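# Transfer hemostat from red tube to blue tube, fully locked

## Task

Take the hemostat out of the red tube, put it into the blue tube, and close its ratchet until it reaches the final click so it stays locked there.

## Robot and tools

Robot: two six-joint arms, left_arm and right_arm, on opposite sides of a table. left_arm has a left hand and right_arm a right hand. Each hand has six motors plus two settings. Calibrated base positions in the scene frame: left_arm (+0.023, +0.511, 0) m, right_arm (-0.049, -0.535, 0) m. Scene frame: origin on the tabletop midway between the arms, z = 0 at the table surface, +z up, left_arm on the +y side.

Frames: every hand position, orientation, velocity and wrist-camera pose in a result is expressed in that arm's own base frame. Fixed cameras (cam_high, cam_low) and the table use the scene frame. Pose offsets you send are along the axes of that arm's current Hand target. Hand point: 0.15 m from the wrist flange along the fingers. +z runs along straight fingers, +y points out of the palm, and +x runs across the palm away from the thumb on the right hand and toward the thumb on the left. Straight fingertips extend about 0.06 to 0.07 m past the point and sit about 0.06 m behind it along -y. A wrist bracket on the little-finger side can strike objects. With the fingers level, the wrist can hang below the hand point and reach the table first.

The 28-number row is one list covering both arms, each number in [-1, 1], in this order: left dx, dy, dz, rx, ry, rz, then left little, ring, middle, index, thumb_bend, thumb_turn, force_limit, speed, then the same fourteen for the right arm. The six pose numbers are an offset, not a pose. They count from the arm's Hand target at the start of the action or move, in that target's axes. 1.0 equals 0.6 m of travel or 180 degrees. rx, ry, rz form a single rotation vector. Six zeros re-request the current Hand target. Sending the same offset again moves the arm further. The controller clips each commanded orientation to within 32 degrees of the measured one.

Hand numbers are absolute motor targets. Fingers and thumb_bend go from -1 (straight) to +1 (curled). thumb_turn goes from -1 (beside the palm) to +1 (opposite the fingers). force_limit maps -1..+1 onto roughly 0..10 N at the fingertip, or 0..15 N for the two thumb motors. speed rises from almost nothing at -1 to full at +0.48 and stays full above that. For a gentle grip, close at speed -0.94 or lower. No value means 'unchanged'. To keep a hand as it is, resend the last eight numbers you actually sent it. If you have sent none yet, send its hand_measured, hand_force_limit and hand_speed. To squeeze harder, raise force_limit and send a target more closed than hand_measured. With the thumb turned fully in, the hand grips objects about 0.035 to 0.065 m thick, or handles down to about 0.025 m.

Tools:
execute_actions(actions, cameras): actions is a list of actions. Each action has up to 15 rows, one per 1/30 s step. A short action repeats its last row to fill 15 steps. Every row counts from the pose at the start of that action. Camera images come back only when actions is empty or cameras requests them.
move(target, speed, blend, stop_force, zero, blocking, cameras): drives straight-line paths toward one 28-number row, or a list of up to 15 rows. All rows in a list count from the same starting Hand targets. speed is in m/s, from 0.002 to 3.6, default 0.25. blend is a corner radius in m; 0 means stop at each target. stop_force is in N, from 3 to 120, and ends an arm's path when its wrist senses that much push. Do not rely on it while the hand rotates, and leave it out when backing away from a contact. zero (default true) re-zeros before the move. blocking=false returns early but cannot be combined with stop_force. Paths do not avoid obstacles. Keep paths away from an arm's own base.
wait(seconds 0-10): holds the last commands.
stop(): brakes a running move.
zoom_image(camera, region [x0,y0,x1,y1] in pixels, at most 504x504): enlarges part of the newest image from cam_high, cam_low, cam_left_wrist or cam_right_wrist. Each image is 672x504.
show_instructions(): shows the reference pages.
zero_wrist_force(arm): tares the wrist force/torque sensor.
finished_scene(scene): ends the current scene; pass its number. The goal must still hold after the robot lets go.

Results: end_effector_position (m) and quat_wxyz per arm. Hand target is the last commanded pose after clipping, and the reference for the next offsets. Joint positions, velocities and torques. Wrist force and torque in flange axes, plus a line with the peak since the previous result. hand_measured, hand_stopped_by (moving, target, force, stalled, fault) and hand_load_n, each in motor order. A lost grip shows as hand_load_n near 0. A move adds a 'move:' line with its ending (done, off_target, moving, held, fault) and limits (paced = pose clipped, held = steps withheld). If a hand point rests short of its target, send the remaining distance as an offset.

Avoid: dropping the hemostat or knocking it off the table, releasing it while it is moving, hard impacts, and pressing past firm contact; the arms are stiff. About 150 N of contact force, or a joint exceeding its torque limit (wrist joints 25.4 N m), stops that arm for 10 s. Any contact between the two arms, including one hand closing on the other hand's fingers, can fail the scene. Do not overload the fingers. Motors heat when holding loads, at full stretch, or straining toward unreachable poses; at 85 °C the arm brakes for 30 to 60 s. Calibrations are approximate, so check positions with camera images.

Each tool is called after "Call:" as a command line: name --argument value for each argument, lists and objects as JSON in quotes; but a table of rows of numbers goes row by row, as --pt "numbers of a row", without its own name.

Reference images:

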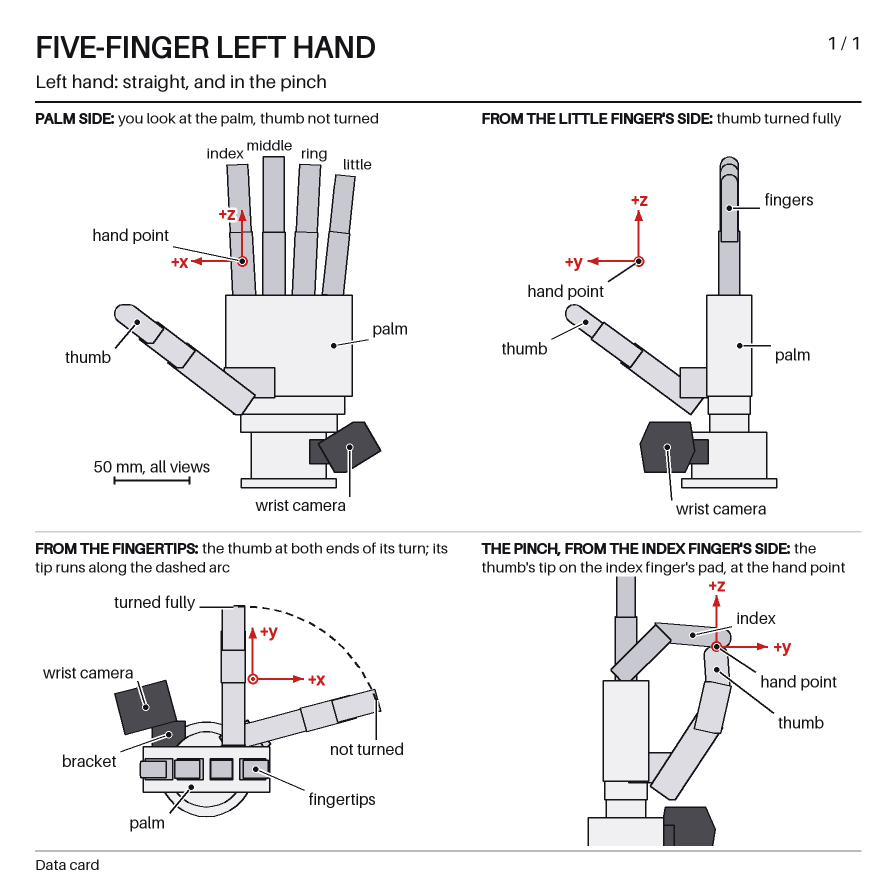

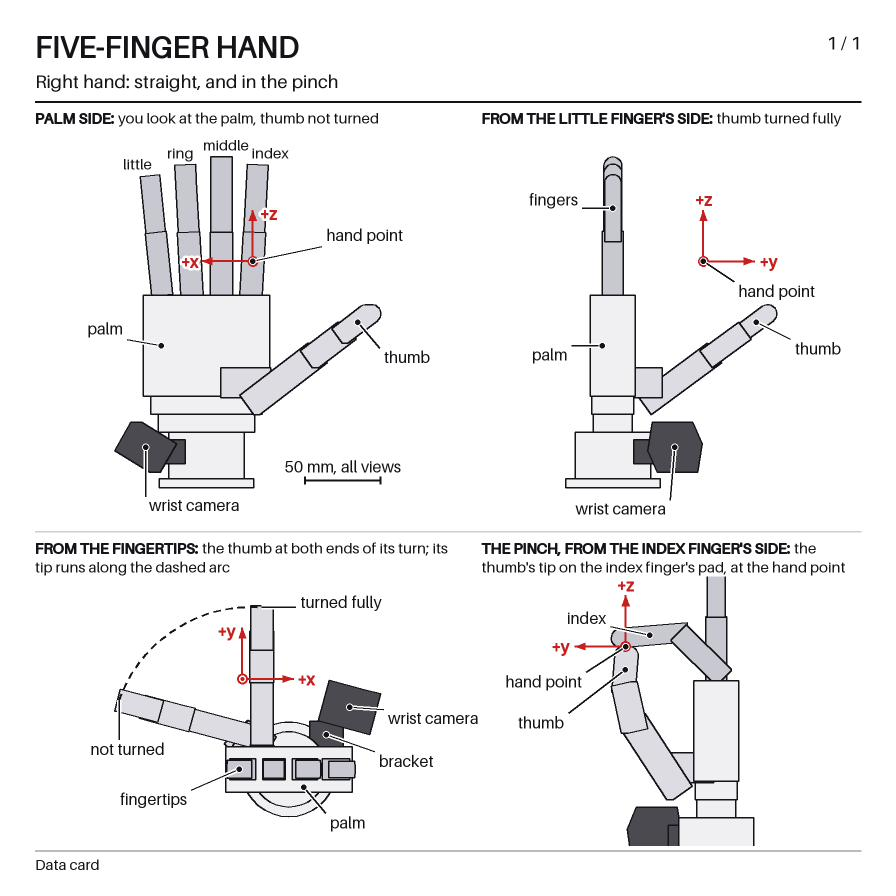

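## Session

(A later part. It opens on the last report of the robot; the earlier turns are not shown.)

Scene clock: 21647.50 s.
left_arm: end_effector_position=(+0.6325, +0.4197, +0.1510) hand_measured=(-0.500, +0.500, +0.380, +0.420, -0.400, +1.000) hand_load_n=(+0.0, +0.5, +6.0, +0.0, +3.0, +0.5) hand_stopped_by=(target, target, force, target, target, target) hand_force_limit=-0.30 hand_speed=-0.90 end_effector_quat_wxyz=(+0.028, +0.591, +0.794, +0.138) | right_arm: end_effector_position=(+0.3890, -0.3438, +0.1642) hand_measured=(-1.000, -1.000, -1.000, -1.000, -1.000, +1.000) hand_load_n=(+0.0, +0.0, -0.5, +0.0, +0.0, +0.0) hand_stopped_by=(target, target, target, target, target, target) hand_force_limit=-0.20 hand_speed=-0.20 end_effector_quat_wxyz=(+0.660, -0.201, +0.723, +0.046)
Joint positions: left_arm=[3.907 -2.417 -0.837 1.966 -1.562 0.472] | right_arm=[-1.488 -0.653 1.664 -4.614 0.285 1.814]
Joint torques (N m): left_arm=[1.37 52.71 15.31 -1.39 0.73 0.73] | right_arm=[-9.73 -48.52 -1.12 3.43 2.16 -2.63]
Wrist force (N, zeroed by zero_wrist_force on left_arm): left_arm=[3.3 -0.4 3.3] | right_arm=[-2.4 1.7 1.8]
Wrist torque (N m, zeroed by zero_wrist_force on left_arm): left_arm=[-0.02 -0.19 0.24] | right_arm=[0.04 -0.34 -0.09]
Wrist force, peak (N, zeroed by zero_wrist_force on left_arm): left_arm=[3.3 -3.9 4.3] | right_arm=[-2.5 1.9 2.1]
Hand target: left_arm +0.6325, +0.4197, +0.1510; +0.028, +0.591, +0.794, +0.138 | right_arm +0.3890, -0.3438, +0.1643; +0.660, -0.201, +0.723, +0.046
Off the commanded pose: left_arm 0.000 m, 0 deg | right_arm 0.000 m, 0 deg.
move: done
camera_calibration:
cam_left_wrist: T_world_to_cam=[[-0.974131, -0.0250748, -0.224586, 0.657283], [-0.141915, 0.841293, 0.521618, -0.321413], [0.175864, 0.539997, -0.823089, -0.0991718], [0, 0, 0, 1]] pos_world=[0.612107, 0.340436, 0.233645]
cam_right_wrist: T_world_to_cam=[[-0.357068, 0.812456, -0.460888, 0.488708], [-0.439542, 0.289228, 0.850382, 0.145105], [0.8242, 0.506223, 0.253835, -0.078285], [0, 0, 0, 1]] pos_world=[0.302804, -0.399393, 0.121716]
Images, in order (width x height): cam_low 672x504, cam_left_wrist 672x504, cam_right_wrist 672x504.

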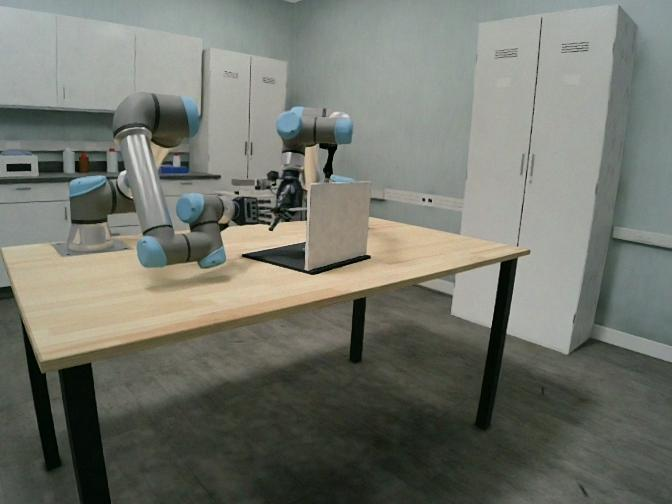

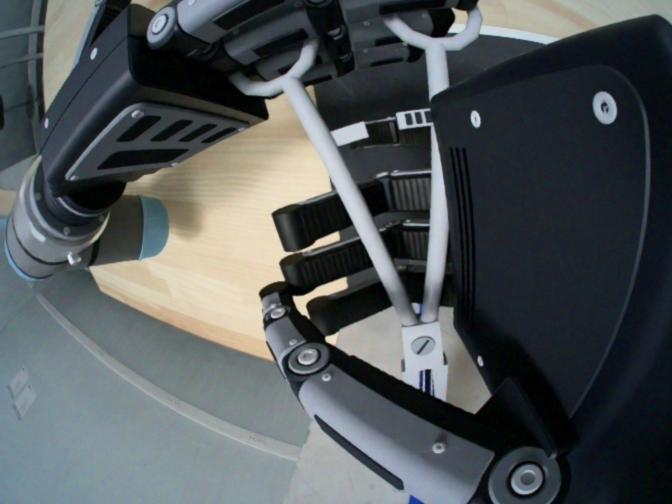

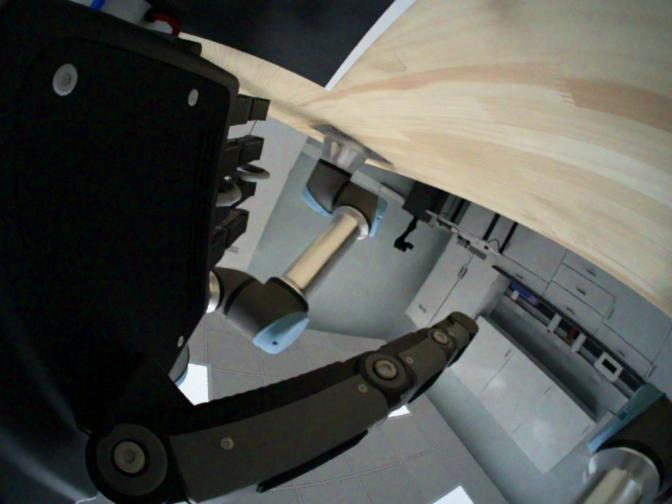

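Call:
move --target '[0,0,0,0,0,0,-0.5,0.5,0.44,0.42,-0.4,1,-0.3,-0.9,-0.0017,0,0,0,0,0,-0.2,-0.2,-0.2,-0.2,-1,1,-0.2,-0.5]' --speed 0.015 --cameras '["cam_low","cam_left_wrist","cam_right_wrist"]'

Call:
zoom_image --camera "cam_right_wrist" --region '[200, 100, 360, 220]'

Call:
zoom_image --camera "cam_left_wrist" --region '[140, 0, 520, 380]'

Call:
zoom_image --camera "cam_low" --region '[232, 182, 292, 232]'

Scene clock: 21666.73 s.
left_arm: end_effector_position=(+0.6325, +0.4197, +0.1510) hand_measured=(-0.500, +0.500, +0.380, +0.420, -0.400, +1.000) hand_load_n=(+0.0, +0.0, +6.0, +0.0, +3.0, +0.5) hand_stopped_by=(target, target, force, target, target, target) hand_force_limit=-0.30 hand_speed=-0.90 end_effector_quat_wxyz=(+0.028, +0.591, +0.794, +0.138) | right_arm: end_effector_position=(+0.3890, -0.3435, +0.1653) hand_measured=(-0.200, -0.200, -0.200, -0.200, -1.000, +1.000) hand_load_n=(+0.0, +0.0, +0.0, +0.0, +0.0, +0.0) hand_stopped_by=(target, target, target, target, target, target) hand_force_limit=-0.20 hand_speed=-0.50 end_effector_quat_wxyz=(+0.660, -0.201, +0.723, +0.046)
Joint positions: left_arm=[3.907 -2.417 -0.837 1.966 -1.562 0.472] | right_arm=[-1.488 -0.655 1.665 -4.613 0.285 1.814]
Joint torques (N m): left_arm=[1.82 51.97 15.97 -1.32 0.61 0.69] | right_arm=[12.7 -51.36 -2.82 2.8 -2.33 2.07]
Wrist force (N, zeroed by zero_wrist_force on left_arm): left_arm=[2.5 2.1 1.2] | right_arm=[-0.6 0.1 3.2]
Wrist torque (N m, zeroed by zero_wrist_force on left_arm): left_arm=[0.22 -0.28 0.07] | right_arm=[-0.08 -0.30 -0.04]
Wrist force, peak (N, zeroed by zero_wrist_force on left_arm): left_arm=[3.2 -0.4 3.8] | right_arm=[-2.8 1.9 1.8]
Hand target: left_arm +0.6325, +0.4197, +0.1510; +0.028, +0.591, +0.794, +0.138 | right_arm +0.3890, -0.3435, +0.1652; +0.660, -0.201, +0.723, +0.046
Off the commanded pose: left_arm 0.000 m, 0 deg | right_arm 0.000 m, 0 deg.
move: done
camera_calibration:
cam_left_wrist: T_world_to_cam=[[-0.974131, -0.0250748, -0.224586, 0.657283], [-0.141915, 0.841293, 0.521618, -0.321413], [0.175864, 0.539997, -0.823089, -0.0991718], [0, 0, 0, 1]] pos_world=[0.612107, 0.340436, 0.233645]
cam_right_wrist: T_world_to_cam=[[-0.357039, 0.812474, -0.460879, 0.48905], [-0.439506, 0.28925, 0.850394, 0.144108], [0.824232, 0.506182, 0.253814, -0.0786891], [0, 0, 0, 1]] pos_world=[0.302804, -0.399193, 0.122816]
Images, in order (width x height): cam_low 672x504, cam_left_wrist 672x504, cam_right_wrist 672x504.

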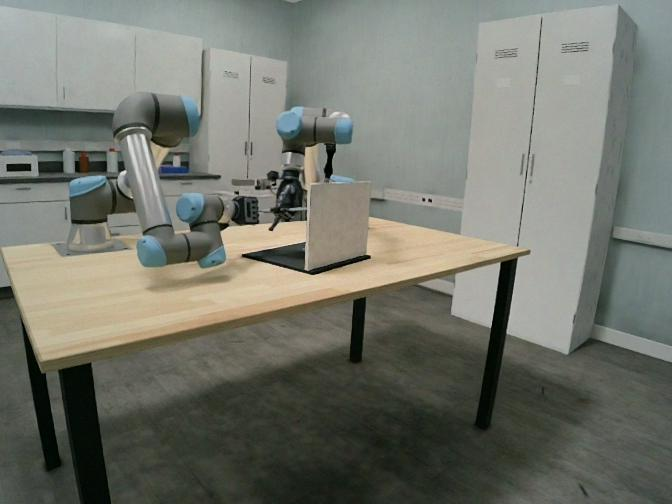

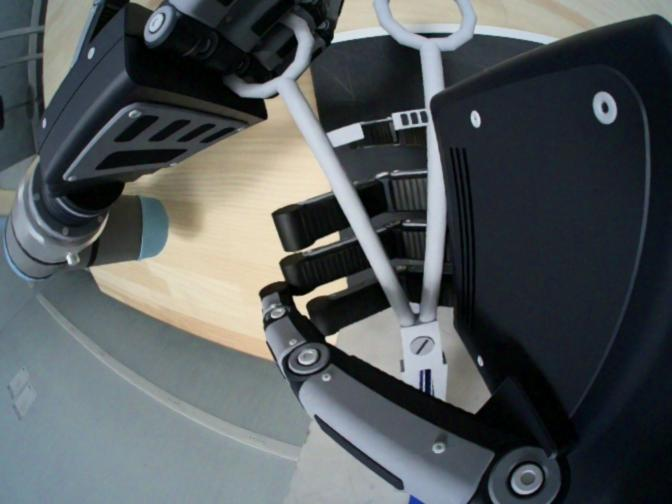

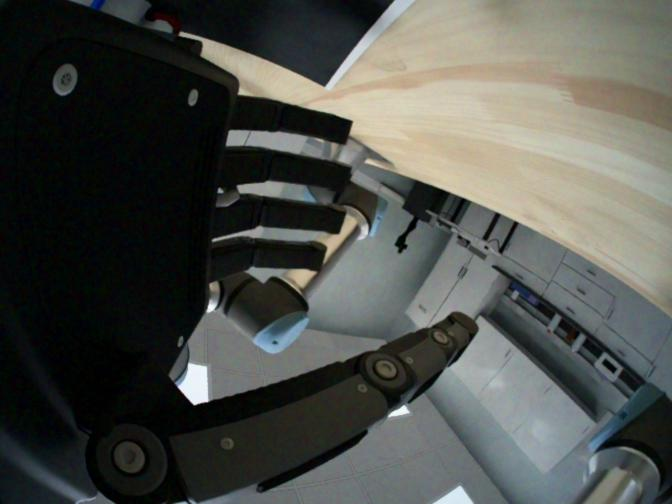

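Scaled by 3.150 from the camera's 672x504 image, which has a finer 960x720 frame.

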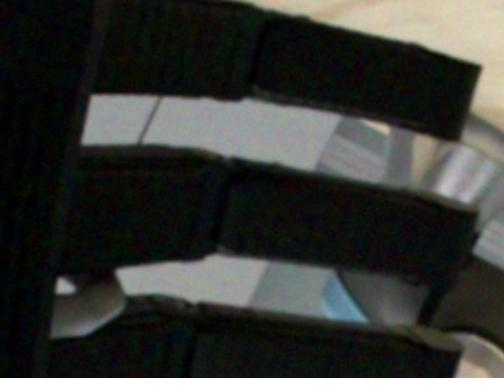

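Scaled by 1.326 from the camera's 672x504 image, which has a finer 960x720 frame.

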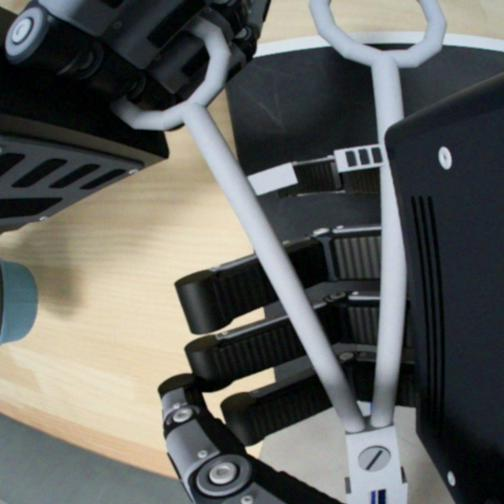

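Scaled by 8.400 from the camera's 672x504 image, which has a finer 960x720 frame.

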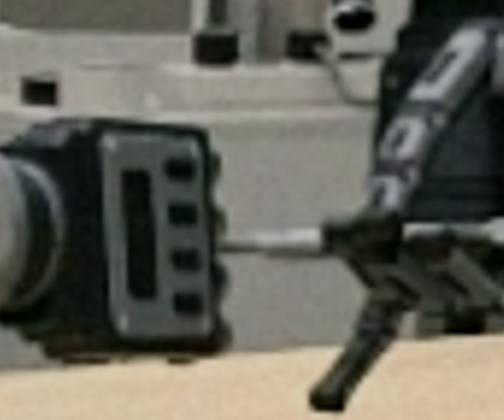

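Call:
move --target '[0,0,0,0,0,0,-0.5,0.5,0.44,0.42,-0.4,1,-0.3,-0.9,0,0,0.0267,0,0,0,-0.2,-0.2,-0.2,-0.2,-1,1,-0.2,-0.5]' --speed 0.012 --stop_force 6 --cameras '["cam_low","cam_left_wrist","cam_right_wrist"]'

Call:
zoom_image --camera "cam_right_wrist" --region '[200, 100, 360, 220]'

Call:
zoom_image --camera "cam_left_wrist" --region '[140, 0, 520, 380]'

Call:
zoom_image --camera "cam_low" --region '[232, 182, 292, 232]'

Scene clock: 21681.80 s.
left_arm: end_effector_position=(+0.6325, +0.4197, +0.1510) hand_measured=(-0.500, +0.500, +0.380, +0.420, -0.400, +1.000) hand_load_n=(+0.5, +0.0, +6.0, +0.0, +3.0, +0.5) hand_stopped_by=(target, target, force, target, target, target) hand_force_limit=-0.30 hand_speed=-0.90 end_effector_quat_wxyz=(+0.028, +0.591, +0.794, +0.138) | right_arm: end_effector_position=(+0.3932, -0.3420, +0.1647) hand_measured=(-0.200, -0.200, -0.200, -0.200, -1.000, +1.000) hand_load_n=(+0.0, +0.0, -0.5, +0.0, +0.0, +0.0) hand_stopped_by=(target, target, target, target, target, target) hand_force_limit=-0.20 hand_speed=-0.50 end_effector_quat_wxyz=(+0.660, -0.201, +0.723, +0.046)
Joint positions: left_arm=[3.907 -2.417 -0.837 1.966 -1.562 0.472] | right_arm=[-1.479 -0.654 1.661 -4.624 0.277 1.828]
Joint torques (N m): left_arm=[1.57 52.63 15.82 -1.33 0.48 0.65] | right_arm=[-10.42 -57.63 -1.27 3.54 1.45 -2.84]
Wrist force (N, zeroed by zero_wrist_force on left_arm): left_arm=[3.3 -3.2 3.0] | right_arm=[-2.1 3.8 -0.5]
Wrist torque (N m, zeroed by zero_wrist_force on left_arm): left_arm=[-0.10 -0.17 0.43] | right_arm=[0.28 -0.25 0.10]
Wrist force, peak (N, zeroed by zero_wrist_force on left_arm): left_arm=[4.0 -5.9 1.8] | right_arm=[-1.8 5.4 -2.9]
Hand target: left_arm +0.6325, +0.4197, +0.1510; +0.028, +0.591, +0.794, +0.138 | right_arm +0.3932, -0.3420, +0.1647; +0.660, -0.201, +0.723, +0.046 (not the last commanded pose)
Off the commanded pose: left_arm 0.000 m, 0 deg | right_arm 0.012 m, 0 deg.
move: contact (right_arm)
camera_calibration:
cam_left_wrist: T_world_to_cam=[[-0.974131, -0.0250748, -0.224586, 0.657283], [-0.141915, 0.841293, 0.521618, -0.321413], [0.175864, 0.539997, -0.823089, -0.0991718], [0, 0, 0, 1]] pos_world=[0.612107, 0.340436, 0.233645]
cam_right_wrist: T_world_to_cam=[[-0.357068, 0.812456, -0.460888, 0.489057], [-0.439542, 0.289228, 0.850382, 0.146034], [0.8242, 0.506223, 0.253835, -0.0827342], [0, 0, 0, 1]] pos_world=[0.307004, -0.397693, 0.122216]
Images, in order (width x height): cam_low 672x504, cam_left_wrist 672x504, cam_right_wrist 672x504.

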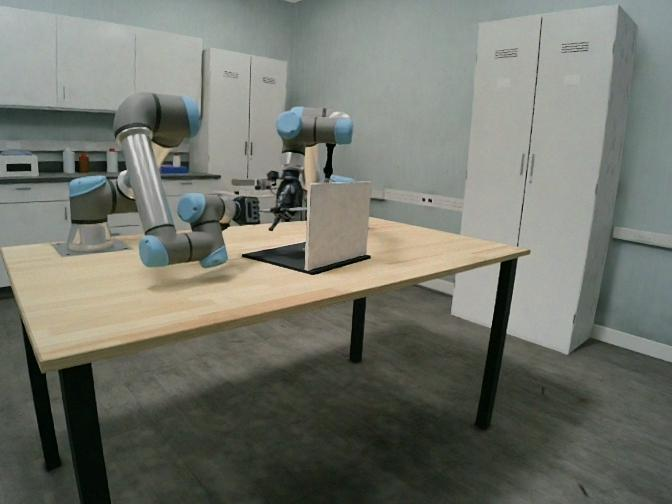

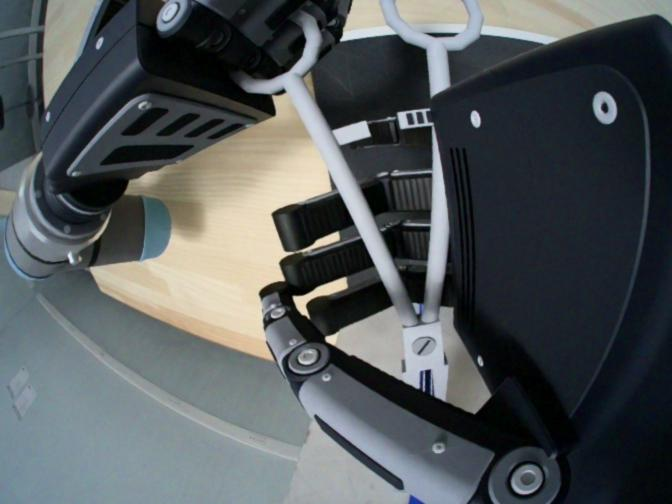

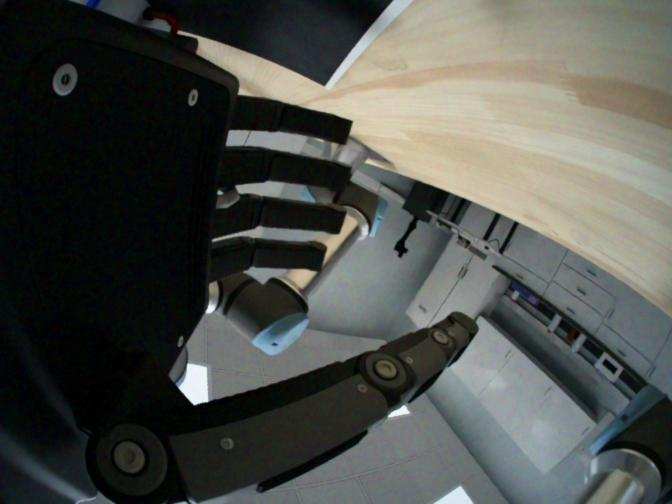

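Scaled by 3.150 from the camera's 672x504 image, which has a finer 960x720 frame.

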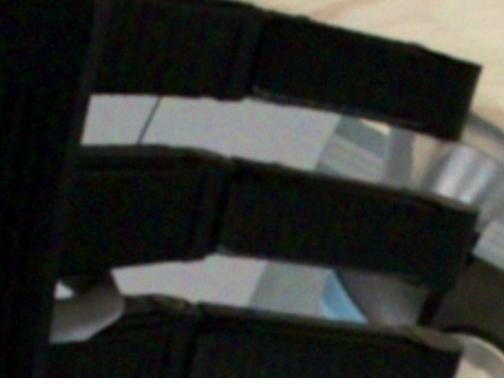

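Scaled by 1.326 from the camera's 672x504 image, which has a finer 960x720 frame.

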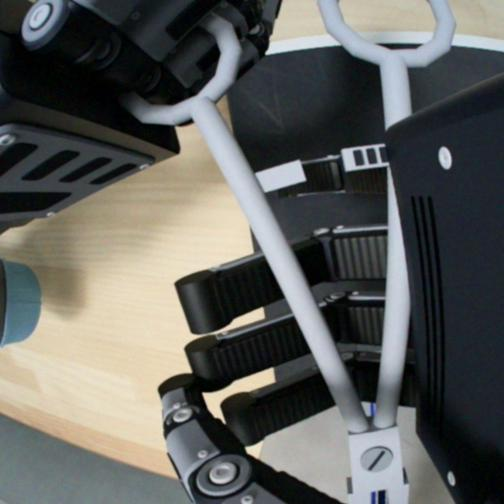

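Scaled by 8.400 from the camera's 672x504 image, which has a finer 960x720 frame.

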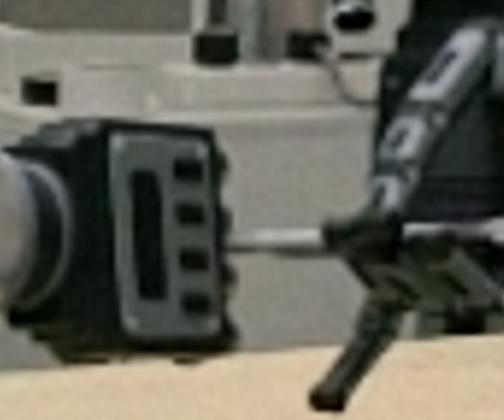

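Call:
zoom_image --camera "cam_left_wrist" --region '[140, 0, 360, 130]'

Call:
zoom_image --camera "cam_left_wrist" --region '[220, 0, 360, 100]'

Scaled by 2.291 from the camera's 672x504 image, which has a finer 960x720 frame.

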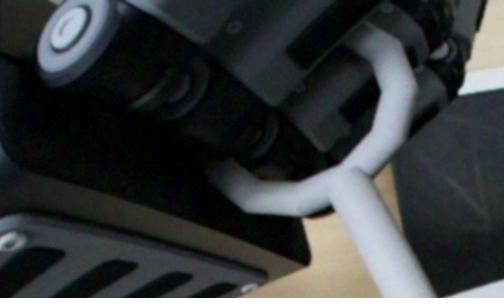

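Scaled by 3.600 from the camera's 672x504 image, which has a finer 960x720 frame.

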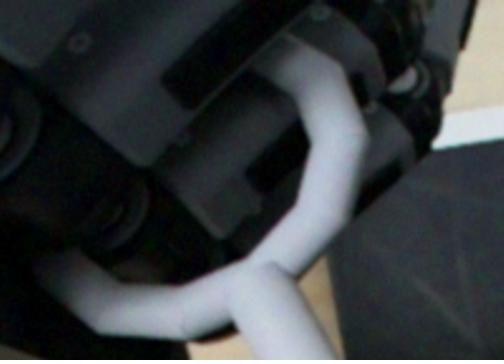

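Call:
move --pt "0 0 0 0 0 0 -0.5 0.5 0.44 0.42 -0.4 1 -0.3 -0.9 0 0 -0.0067 0 0 0 -0.2 -0.2 -0.2 -0.2 -1 1 -0.2 -0.5" --pt "0 0 0 0 0 0 -0.5 0.5 0.44 0.42 -0.4 1 -0.3 -0.9 0 -0.02 -0.0067 0 0 0 -0.2 -0.2 -0.2 -0.2 -1 1 -0.2 -0.5" --speed 0.012 --stop_force 8 --cameras '["cam_left_wrist","cam_right_wrist"]'

Call:
zoom_image --camera "cam_left_wrist" --region '[140, 0, 520, 380]'

Call:
zoom_image --camera "cam_right_wrist" --region '[200, 100, 360, 220]'

Scene clock: 21726.27 s.
left_arm: end_effector_position=(+0.6325, +0.4197, +0.1510) hand_measured=(-0.500, +0.500, +0.380, +0.420, -0.400, +1.000) hand_load_n=(+0.0, +0.0, +6.0, +0.0, +3.0, +0.5) hand_stopped_by=(target, target, force, target, target, target) hand_force_limit=-0.30 hand_speed=-0.90 end_effector_quat_wxyz=(+0.028, +0.591, +0.794, +0.138) | right_arm: end_effector_position=(+0.3937, -0.3543, +0.1675) hand_measured=(-0.200, -0.200, -0.200, -0.200, -1.000, +1.000) hand_load_n=(+0.0, +0.0, +0.0, +0.0, +0.0, -0.5) hand_stopped_by=(target, target, target, target, target, target) hand_force_limit=-0.20 hand_speed=-0.50 end_effector_quat_wxyz=(+0.660, -0.201, +0.723, +0.046)
Joint positions: left_arm=[3.907 -2.417 -0.837 1.966 -1.562 0.472] | right_arm=[-1.48 -0.644 1.623 -4.593 0.278 1.825]
Joint torques (N m): left_arm=[0.85 52.11 16.13 -1.37 0.52 0.52] | right_arm=[-5.03 -57.26 -0.43 -0.61 1.24 -1.44]
Wrist force (N, zeroed by zero_wrist_force on left_arm): left_arm=[2.6 2.1 0.6] | right_arm=[-0.6 1.1 3.0]
Wrist torque (N m, zeroed by zero_wrist_force on left_arm): left_arm=[0.24 -0.33 0.07] | right_arm=[-0.04 -0.25 -0.03]
Wrist force, peak (N, zeroed by zero_wrist_force on left_arm): left_arm=[3.9 -3.3 2.6] | right_arm=[-2.2 3.8 -0.8]
Hand target: left_arm +0.6325, +0.4197, +0.1510; +0.028, +0.591, +0.794, +0.138 | right_arm +0.3936, -0.3543, +0.1676; +0.660, -0.201, +0.723, +0.046
Off the commanded pose: left_arm 0.000 m, 0 deg | right_arm 0.000 m, 0 deg.
move: done
camera_calibration:
cam_left_wrist: T_world_to_cam=[[-0.974131, -0.0250748, -0.224586, 0.657283], [-0.141915, 0.841293, 0.521618, -0.321413], [0.175864, 0.539997, -0.823089, -0.0991718], [0, 0, 0, 1]] pos_world=[0.612107, 0.340436, 0.233645]
cam_right_wrist: T_world_to_cam=[[-0.35705, 0.812493, -0.460837, 0.500569], [-0.439596, 0.289147, 0.850382, 0.147329], [0.824179, 0.506211, 0.253929, -0.0776665], [0, 0, 0, 1]] pos_world=[0.307504, -0.409993, 0.125117]
Images, in order (width x height): cam_left_wrist 672x504, cam_right_wrist 672x504.

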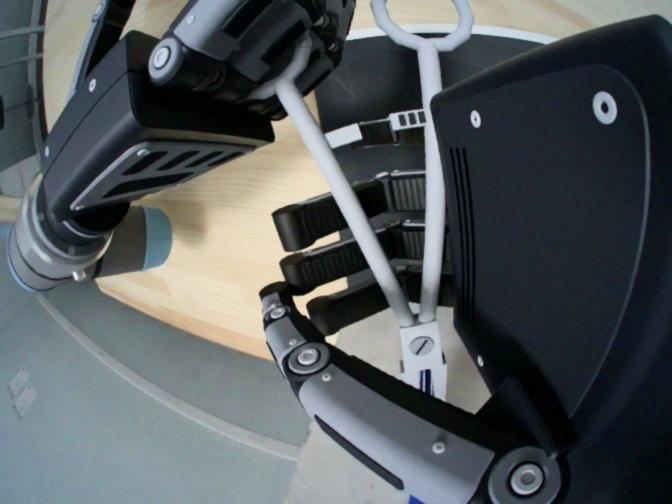

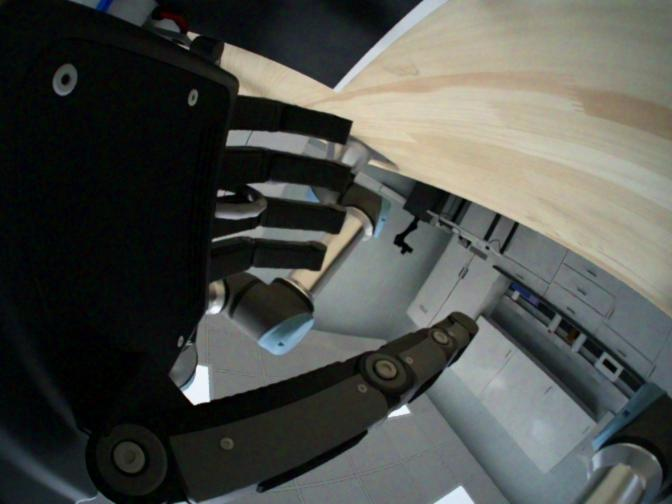

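Scaled by 1.326 from the camera's 672x504 image, which has a finer 960x720 frame.

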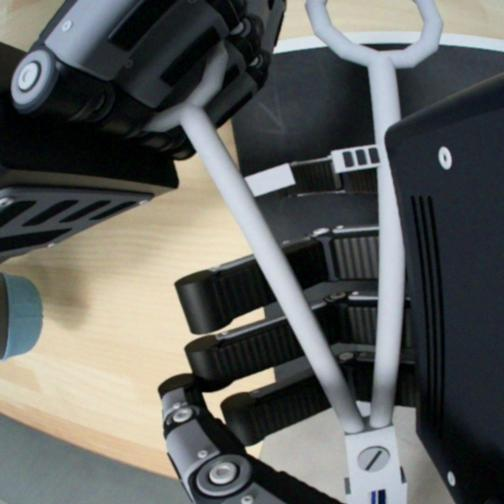

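Scaled by 3.150 from the camera's 672x504 image, which has a finer 960x720 frame.

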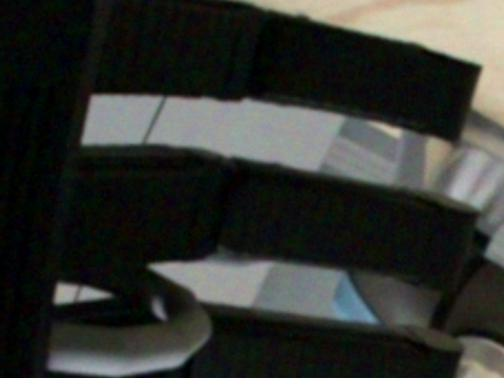

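Call:
move --target '[0,0,0,0,0,0,-0.5,0.5,0.44,0.42,-0.4,1,-0.3,-0.9,0,0,0.0333,0,0,0,-0.2,-0.2,-0.2,-0.2,-1,1,-0.2,-0.5]' --speed 0.012 --stop_force 6 --cameras '["cam_low","cam_left_wrist","cam_right_wrist"]'

Call:
zoom_image --camera "cam_left_wrist" --region '[140, 0, 520, 380]'

Call:
zoom_image --camera "cam_right_wrist" --region '[200, 100, 360, 220]'

Call:
zoom_image --camera "cam_low" --region '[232, 182, 292, 232]'

Scene clock: 21740.13 s.
left_arm: end_effector_position=(+0.6325, +0.4197, +0.1510) hand_measured=(-0.500, +0.500, +0.380, +0.420, -0.400, +1.000) hand_load_n=(+0.0, +0.0, +6.0, +0.5, +3.0, +0.0) hand_stopped_by=(target, target, force, target, target, target) hand_force_limit=-0.30 hand_speed=-0.90 end_effector_quat_wxyz=(+0.028, +0.591, +0.794, +0.138) | right_arm: end_effector_position=(+0.3976, -0.3529, +0.1671) hand_measured=(-0.200, -0.200, -0.200, -0.200, -1.000, +1.000) hand_load_n=(+0.0, +0.0, -0.5, +0.0, +0.0, +0.0) hand_stopped_by=(target, target, target, target, target, target) hand_force_limit=-0.20 hand_speed=-0.50 end_effector_quat_wxyz=(+0.660, -0.201, +0.723, +0.046)
Joint positions: left_arm=[3.907 -2.417 -0.837 1.966 -1.562 0.472] | right_arm=[-1.472 -0.642 1.619 -4.603 0.271 1.839]
Joint torques (N m): left_arm=[0.96 52.11 16.26 -1.41 0.37 0.35] | right_arm=[-9.94 -56.03 -0.59 3.19 1.75 -2.66]
Wrist force (N, zeroed by zero_wrist_force on left_arm): left_arm=[3.4 -3.2 2.7] | right_arm=[-1.8 2.3 -0.1]
Wrist torque (N m, zeroed by zero_wrist_force on left_arm): left_arm=[-0.05 -0.23 0.43] | right_arm=[0.13 -0.28 0.08]
Wrist force, peak (N, zeroed by zero_wrist_force on left_arm): left_arm=[4.0 -6.1 1.6] | right_arm=[-1.5 4.9 -3.0]
Hand target: left_arm +0.6325, +0.4197, +0.1510; +0.028, +0.591, +0.794, +0.138 | right_arm +0.3976, -0.3529, +0.1671; +0.660, -0.201, +0.723, +0.046 (not the last commanded pose)
Off the commanded pose: left_arm 0.000 m, 0 deg | right_arm 0.016 m, 0 deg.
move: contact (right_arm)
camera_calibration:
cam_left_wrist: T_world_to_cam=[[-0.974131, -0.0250748, -0.224586, 0.657283], [-0.141915, 0.841293, 0.521618, -0.321413], [0.175864, 0.539997, -0.823089, -0.0991718], [0, 0, 0, 1]] pos_world=[0.612107, 0.340436, 0.233645]
cam_right_wrist: T_world_to_cam=[[-0.357052, 0.812446, -0.460918, 0.500621], [-0.439554, 0.289256, 0.850366, 0.149142], [0.8242, 0.506224, 0.253834, -0.0815344], [0, 0, 0, 1]] pos_world=[0.311504, -0.408593, 0.124616]
Images, in order (width x height): cam_low 672x504, cam_left_wrist 672x504, cam_right_wrist 672x504.

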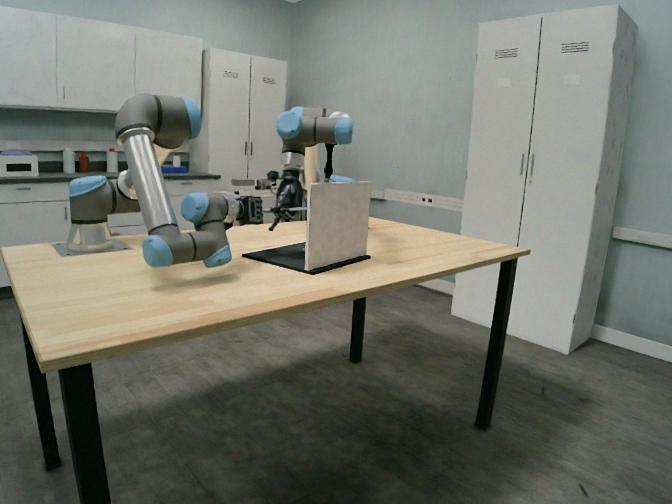

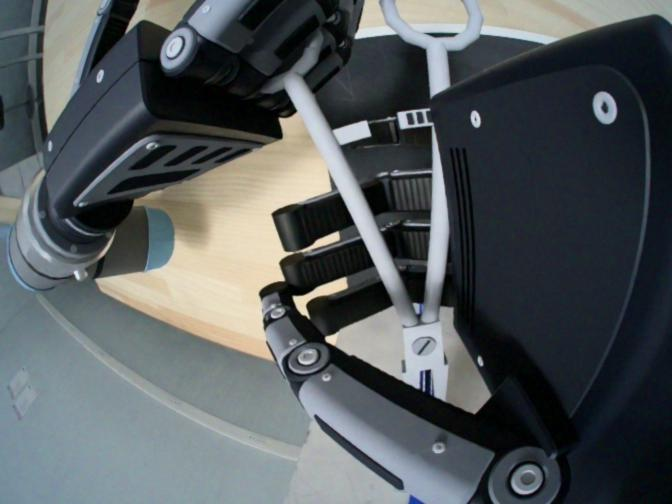

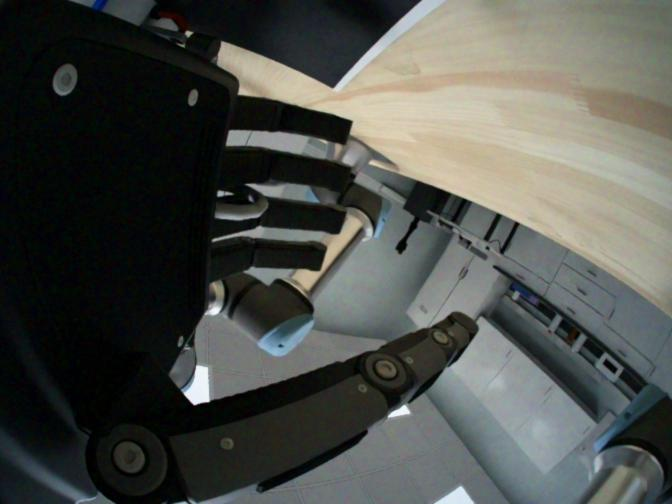

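Scaled by 1.326 from the camera's 672x504 image, which has a finer 960x720 frame.

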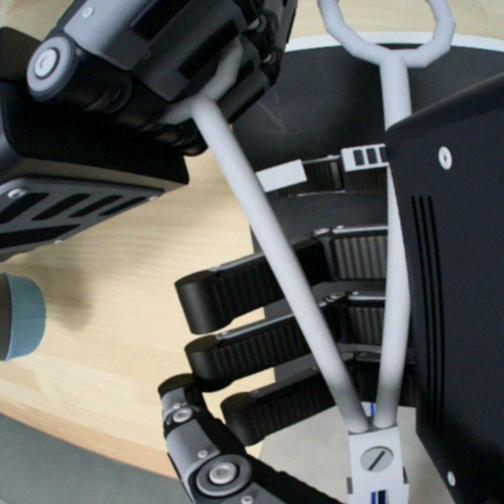

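Scaled by 3.150 from the camera's 672x504 image, which has a finer 960x720 frame.

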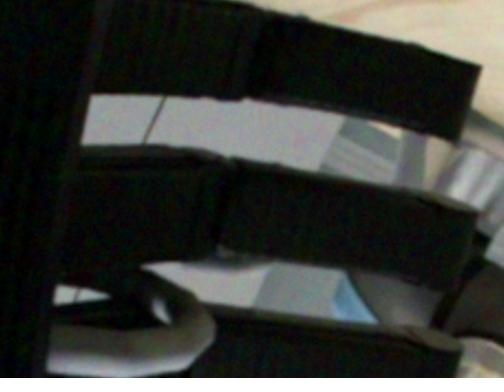

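Scaled by 8.400 from the camera's 672x504 image, which has a finer 960x720 frame.

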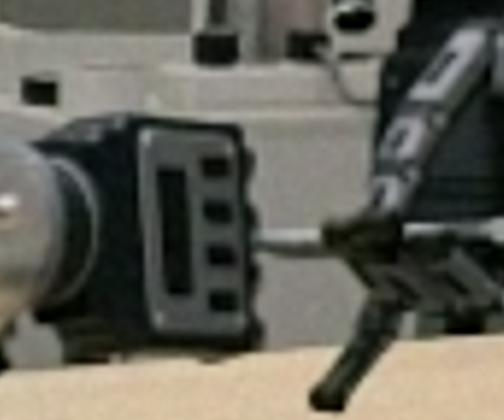

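Call:
move --target '[0,0,0,0,0,0,-0.5,0.5,0.44,0.42,-0.4,1,-0.3,-0.9,0,0,0.0167,0,0,0,-0.2,-0.2,-0.2,-0.2,-1,1,-0.2,-0.5]' --speed 0.012 --stop_force 8 --cameras '["cam_left_wrist","cam_right_wrist"]'

Call:
zoom_image --camera "cam_left_wrist" --region '[140, 0, 520, 380]'

Call:
zoom_image --camera "cam_right_wrist" --region '[200, 100, 360, 220]'

Scene clock: 21764.30 s.
left_arm: end_effector_position=(+0.6325, +0.4197, +0.1510) hand_measured=(-0.500, +0.500, +0.380, +0.420, -0.400, +1.000) hand_load_n=(+0.0, +0.5, +6.0, +0.0, +3.0, +0.0) hand_stopped_by=(target, target, force, target, target, target) hand_force_limit=-0.30 hand_speed=-0.90 end_effector_quat_wxyz=(+0.028, +0.591, +0.794, +0.138) | right_arm: end_effector_position=(+0.4070, -0.3496, +0.1658) hand_measured=(-0.200, -0.200, -0.200, -0.200, -1.000, +1.000) hand_load_n=(+0.0, +0.0, +0.0, +0.0, +0.0, +0.0) hand_stopped_by=(target, target, target, target, target, target) hand_force_limit=-0.20 hand_speed=-0.50 end_effector_quat_wxyz=(+0.660, -0.201, +0.723, +0.046)
Joint positions: left_arm=[3.907 -2.417 -0.837 1.966 -1.562 0.472] | right_arm=[-1.453 -0.639 1.608 -4.63 0.255 1.874]
Joint torques (N m): left_arm=[0.56 51.98 17.05 0.43 0.27 0.44] | right_arm=[-7.08 -49.13 -1.07 3.91 1.3 -2.69]
Wrist force (N, zeroed by zero_wrist_force on left_arm): left_arm=[3.2 -10.1 -0.6] | right_arm=[-0.9 4.7 -5.4]
Wrist torque (N m, zeroed by zero_wrist_force on left_arm): left_arm=[-0.18 -0.33 0.80] | right_arm=[0.52 -0.09 0.09]
Wrist force, peak (N, zeroed by zero_wrist_force on left_arm): left_arm=[3.1 -13.1 -1.5] | right_arm=[-0.5 5.0 -7.4]
Hand target: left_arm +0.6325, +0.4197, +0.1510; +0.028, +0.591, +0.794, +0.138 | right_arm +0.4070, -0.3496, +0.1658; +0.660, -0.201, +0.723, +0.046
Off the commanded pose: left_arm 0.000 m, 0 deg | right_arm 0.000 m, 0 deg.
move: done
camera_calibration:
cam_left_wrist: T_world_to_cam=[[-0.974149, -0.0251275, -0.224506, 0.65729], [-0.141918, 0.841286, 0.52163, -0.321327], [0.175767, 0.540006, -0.823103, -0.099058], [0, 0, 0, 1]] pos_world=[0.612107, 0.340336, 0.233645]
cam_right_wrist: T_world_to_cam=[[-0.357052, 0.812446, -0.460918, 0.500661], [-0.439554, 0.289256, 0.850366, 0.15338], [0.8242, 0.506224, 0.253834, -0.09054], [0, 0, 0, 1]] pos_world=[0.320804, -0.405293, 0.123316]
Images, in order (width x height): cam_left_wrist 672x504, cam_right_wrist 672x504.

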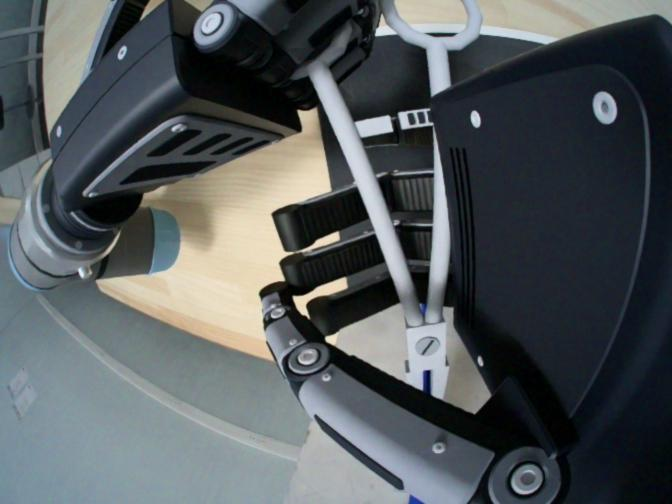

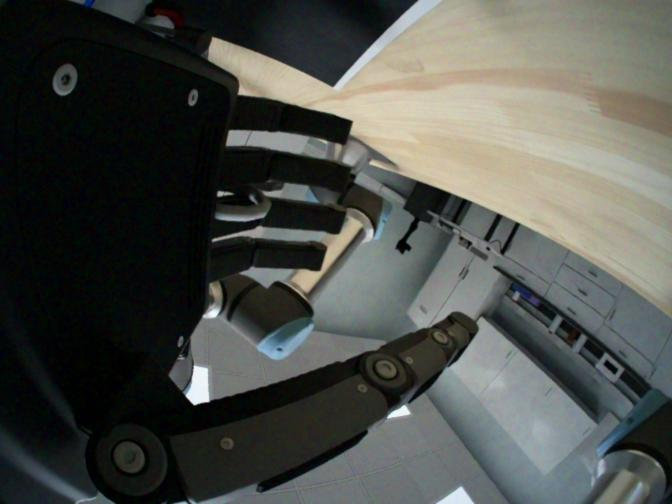

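Scaled by 1.326 from the camera's 672x504 image, which has a finer 960x720 frame.

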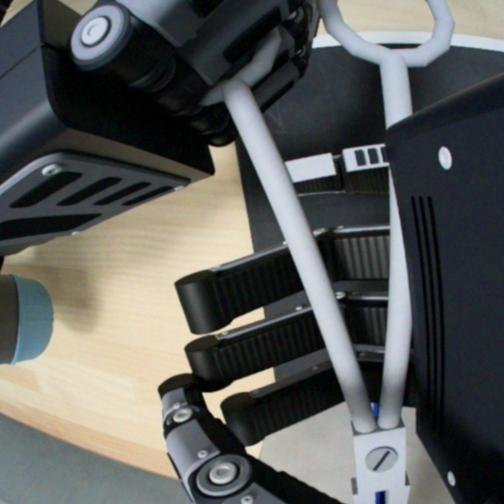

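Scaled by 3.150 from the camera's 672x504 image, which has a finer 960x720 frame.

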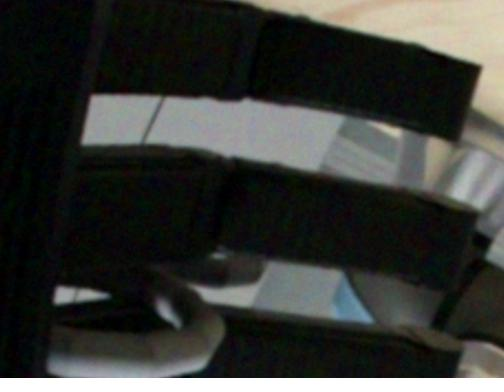

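Call:
zoom_image --camera "cam_left_wrist" --region '[320, 80, 450, 180]'

Call:
zoom_image --camera "cam_left_wrist" --region '[400, 300, 520, 420]'

Scaled by 3.877 from the camera's 672x504 image, which has a finer 960x720 frame.

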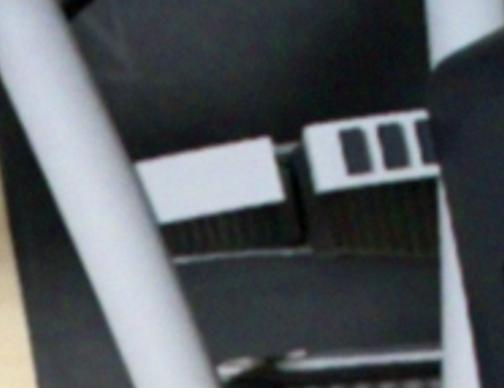

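Scaled by 4.200 from the camera's 672x504 image, which has a finer 960x720 frame.

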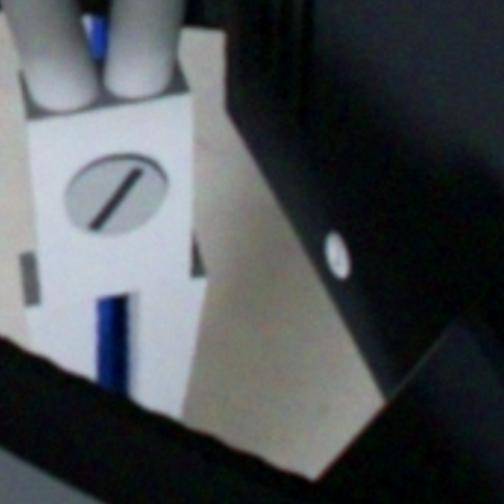

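Call:
move --target '[0,0,0,0,0,0,-0.5,0.5,0.44,0.42,-0.4,1,-0.3,-0.9,0.005,0,0,0,0,0,-0.2,-0.2,-0.2,-0.2,-1,1,-0.2,-0.5]' --speed 0.006 --stop_force 10 --cameras '["cam_left_wrist","cam_right_wrist"]'

Call:
zoom_image --camera "cam_left_wrist" --region '[140, 0, 520, 380]'

Call:
zoom_image --camera "cam_left_wrist" --region '[320, 80, 450, 180]'

Scene clock: 21783.43 s.
left_arm: end_effector_position=(+0.6325, +0.4197, +0.1510) hand_measured=(-0.500, +0.500, +0.380, +0.420, -0.400, +1.000) hand_load_n=(+0.0, +0.0, +6.0, +0.0, +3.0, +0.5) hand_stopped_by=(target, target, force, target, target, target) hand_force_limit=-0.30 hand_speed=-0.90 end_effector_quat_wxyz=(+0.028, +0.591, +0.794, +0.138) | right_arm: end_effector_position=(+0.4069, -0.3503, +0.1628) hand_measured=(-0.200, -0.200, -0.200, -0.200, -1.000, +1.000) hand_load_n=(+0.0, +0.0, +0.0, +0.0, +0.0, +0.0) hand_stopped_by=(target, target, target, target, target, target) hand_force_limit=-0.20 hand_speed=-0.50 end_effector_quat_wxyz=(+0.660, -0.201, +0.723, +0.046)
Joint positions: left_arm=[3.907 -2.417 -0.837 1.966 -1.562 0.472] | right_arm=[-1.454 -0.632 1.605 -4.632 0.255 1.873]
Joint torques (N m): left_arm=[0.01 52.32 16.51 1.14 0.29 0.15] | right_arm=[-6.96 -52.85 -8.51 1.24 1.08 -1.66]
Wrist force (N, zeroed by zero_wrist_force on left_arm): left_arm=[3.0 -9.7 3.7] | right_arm=[-3.2 3.5 -4.2]
Wrist torque (N m, zeroed by zero_wrist_force on left_arm): left_arm=[-0.37 -0.10 0.78] | right_arm=[0.37 -0.21 0.05]
Wrist force, peak (N, zeroed by zero_wrist_force on left_arm): left_arm=[3.2 -9.9 3.9] | right_arm=[-1.2 5.2 -5.4]
Hand target: left_arm +0.6325, +0.4197, +0.1510; +0.028, +0.591, +0.794, +0.138 | right_arm +0.4069, -0.3503, +0.1629; +0.660, -0.201, +0.723, +0.046
Off the commanded pose: left_arm 0.000 m, 0 deg | right_arm 0.000 m, 0 deg.
move: done
camera_calibration:
cam_left_wrist: T_world_to_cam=[[-0.974131, -0.0250748, -0.224586, 0.657283], [-0.141915, 0.841293, 0.521618, -0.321413], [0.175864, 0.539997, -0.823089, -0.0991718], [0, 0, 0, 1]] pos_world=[0.612107, 0.340436, 0.233645]
cam_right_wrist: T_world_to_cam=[[-0.357052, 0.812446, -0.460918, 0.499857], [-0.439554, 0.289256, 0.850366, 0.156005], [0.8242, 0.506224, 0.253834, -0.0893671], [0, 0, 0, 1]] pos_world=[0.320704, -0.405993, 0.120416]
Images, in order (width x height): cam_left_wrist 672x504, cam_right_wrist 672x504.

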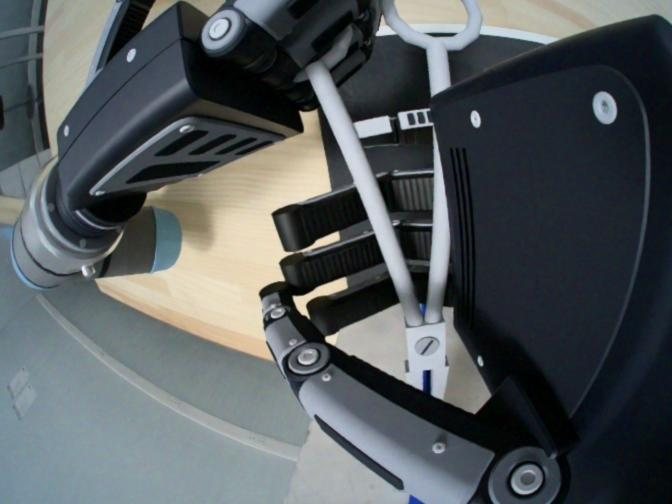

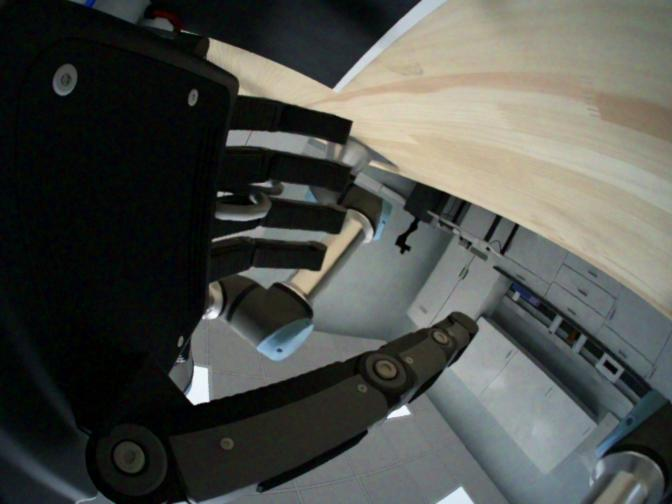

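Scaled by 1.326 from the camera's 672x504 image, which has a finer 960x720 frame.

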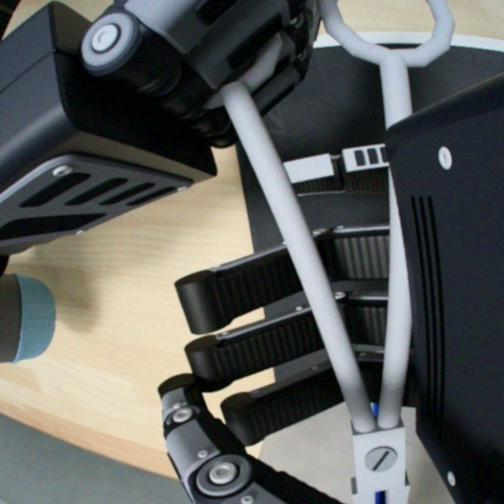

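Scaled by 3.877 from the camera's 672x504 image, which has a finer 960x720 frame.

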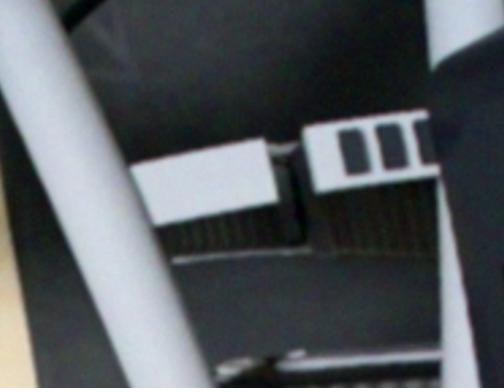

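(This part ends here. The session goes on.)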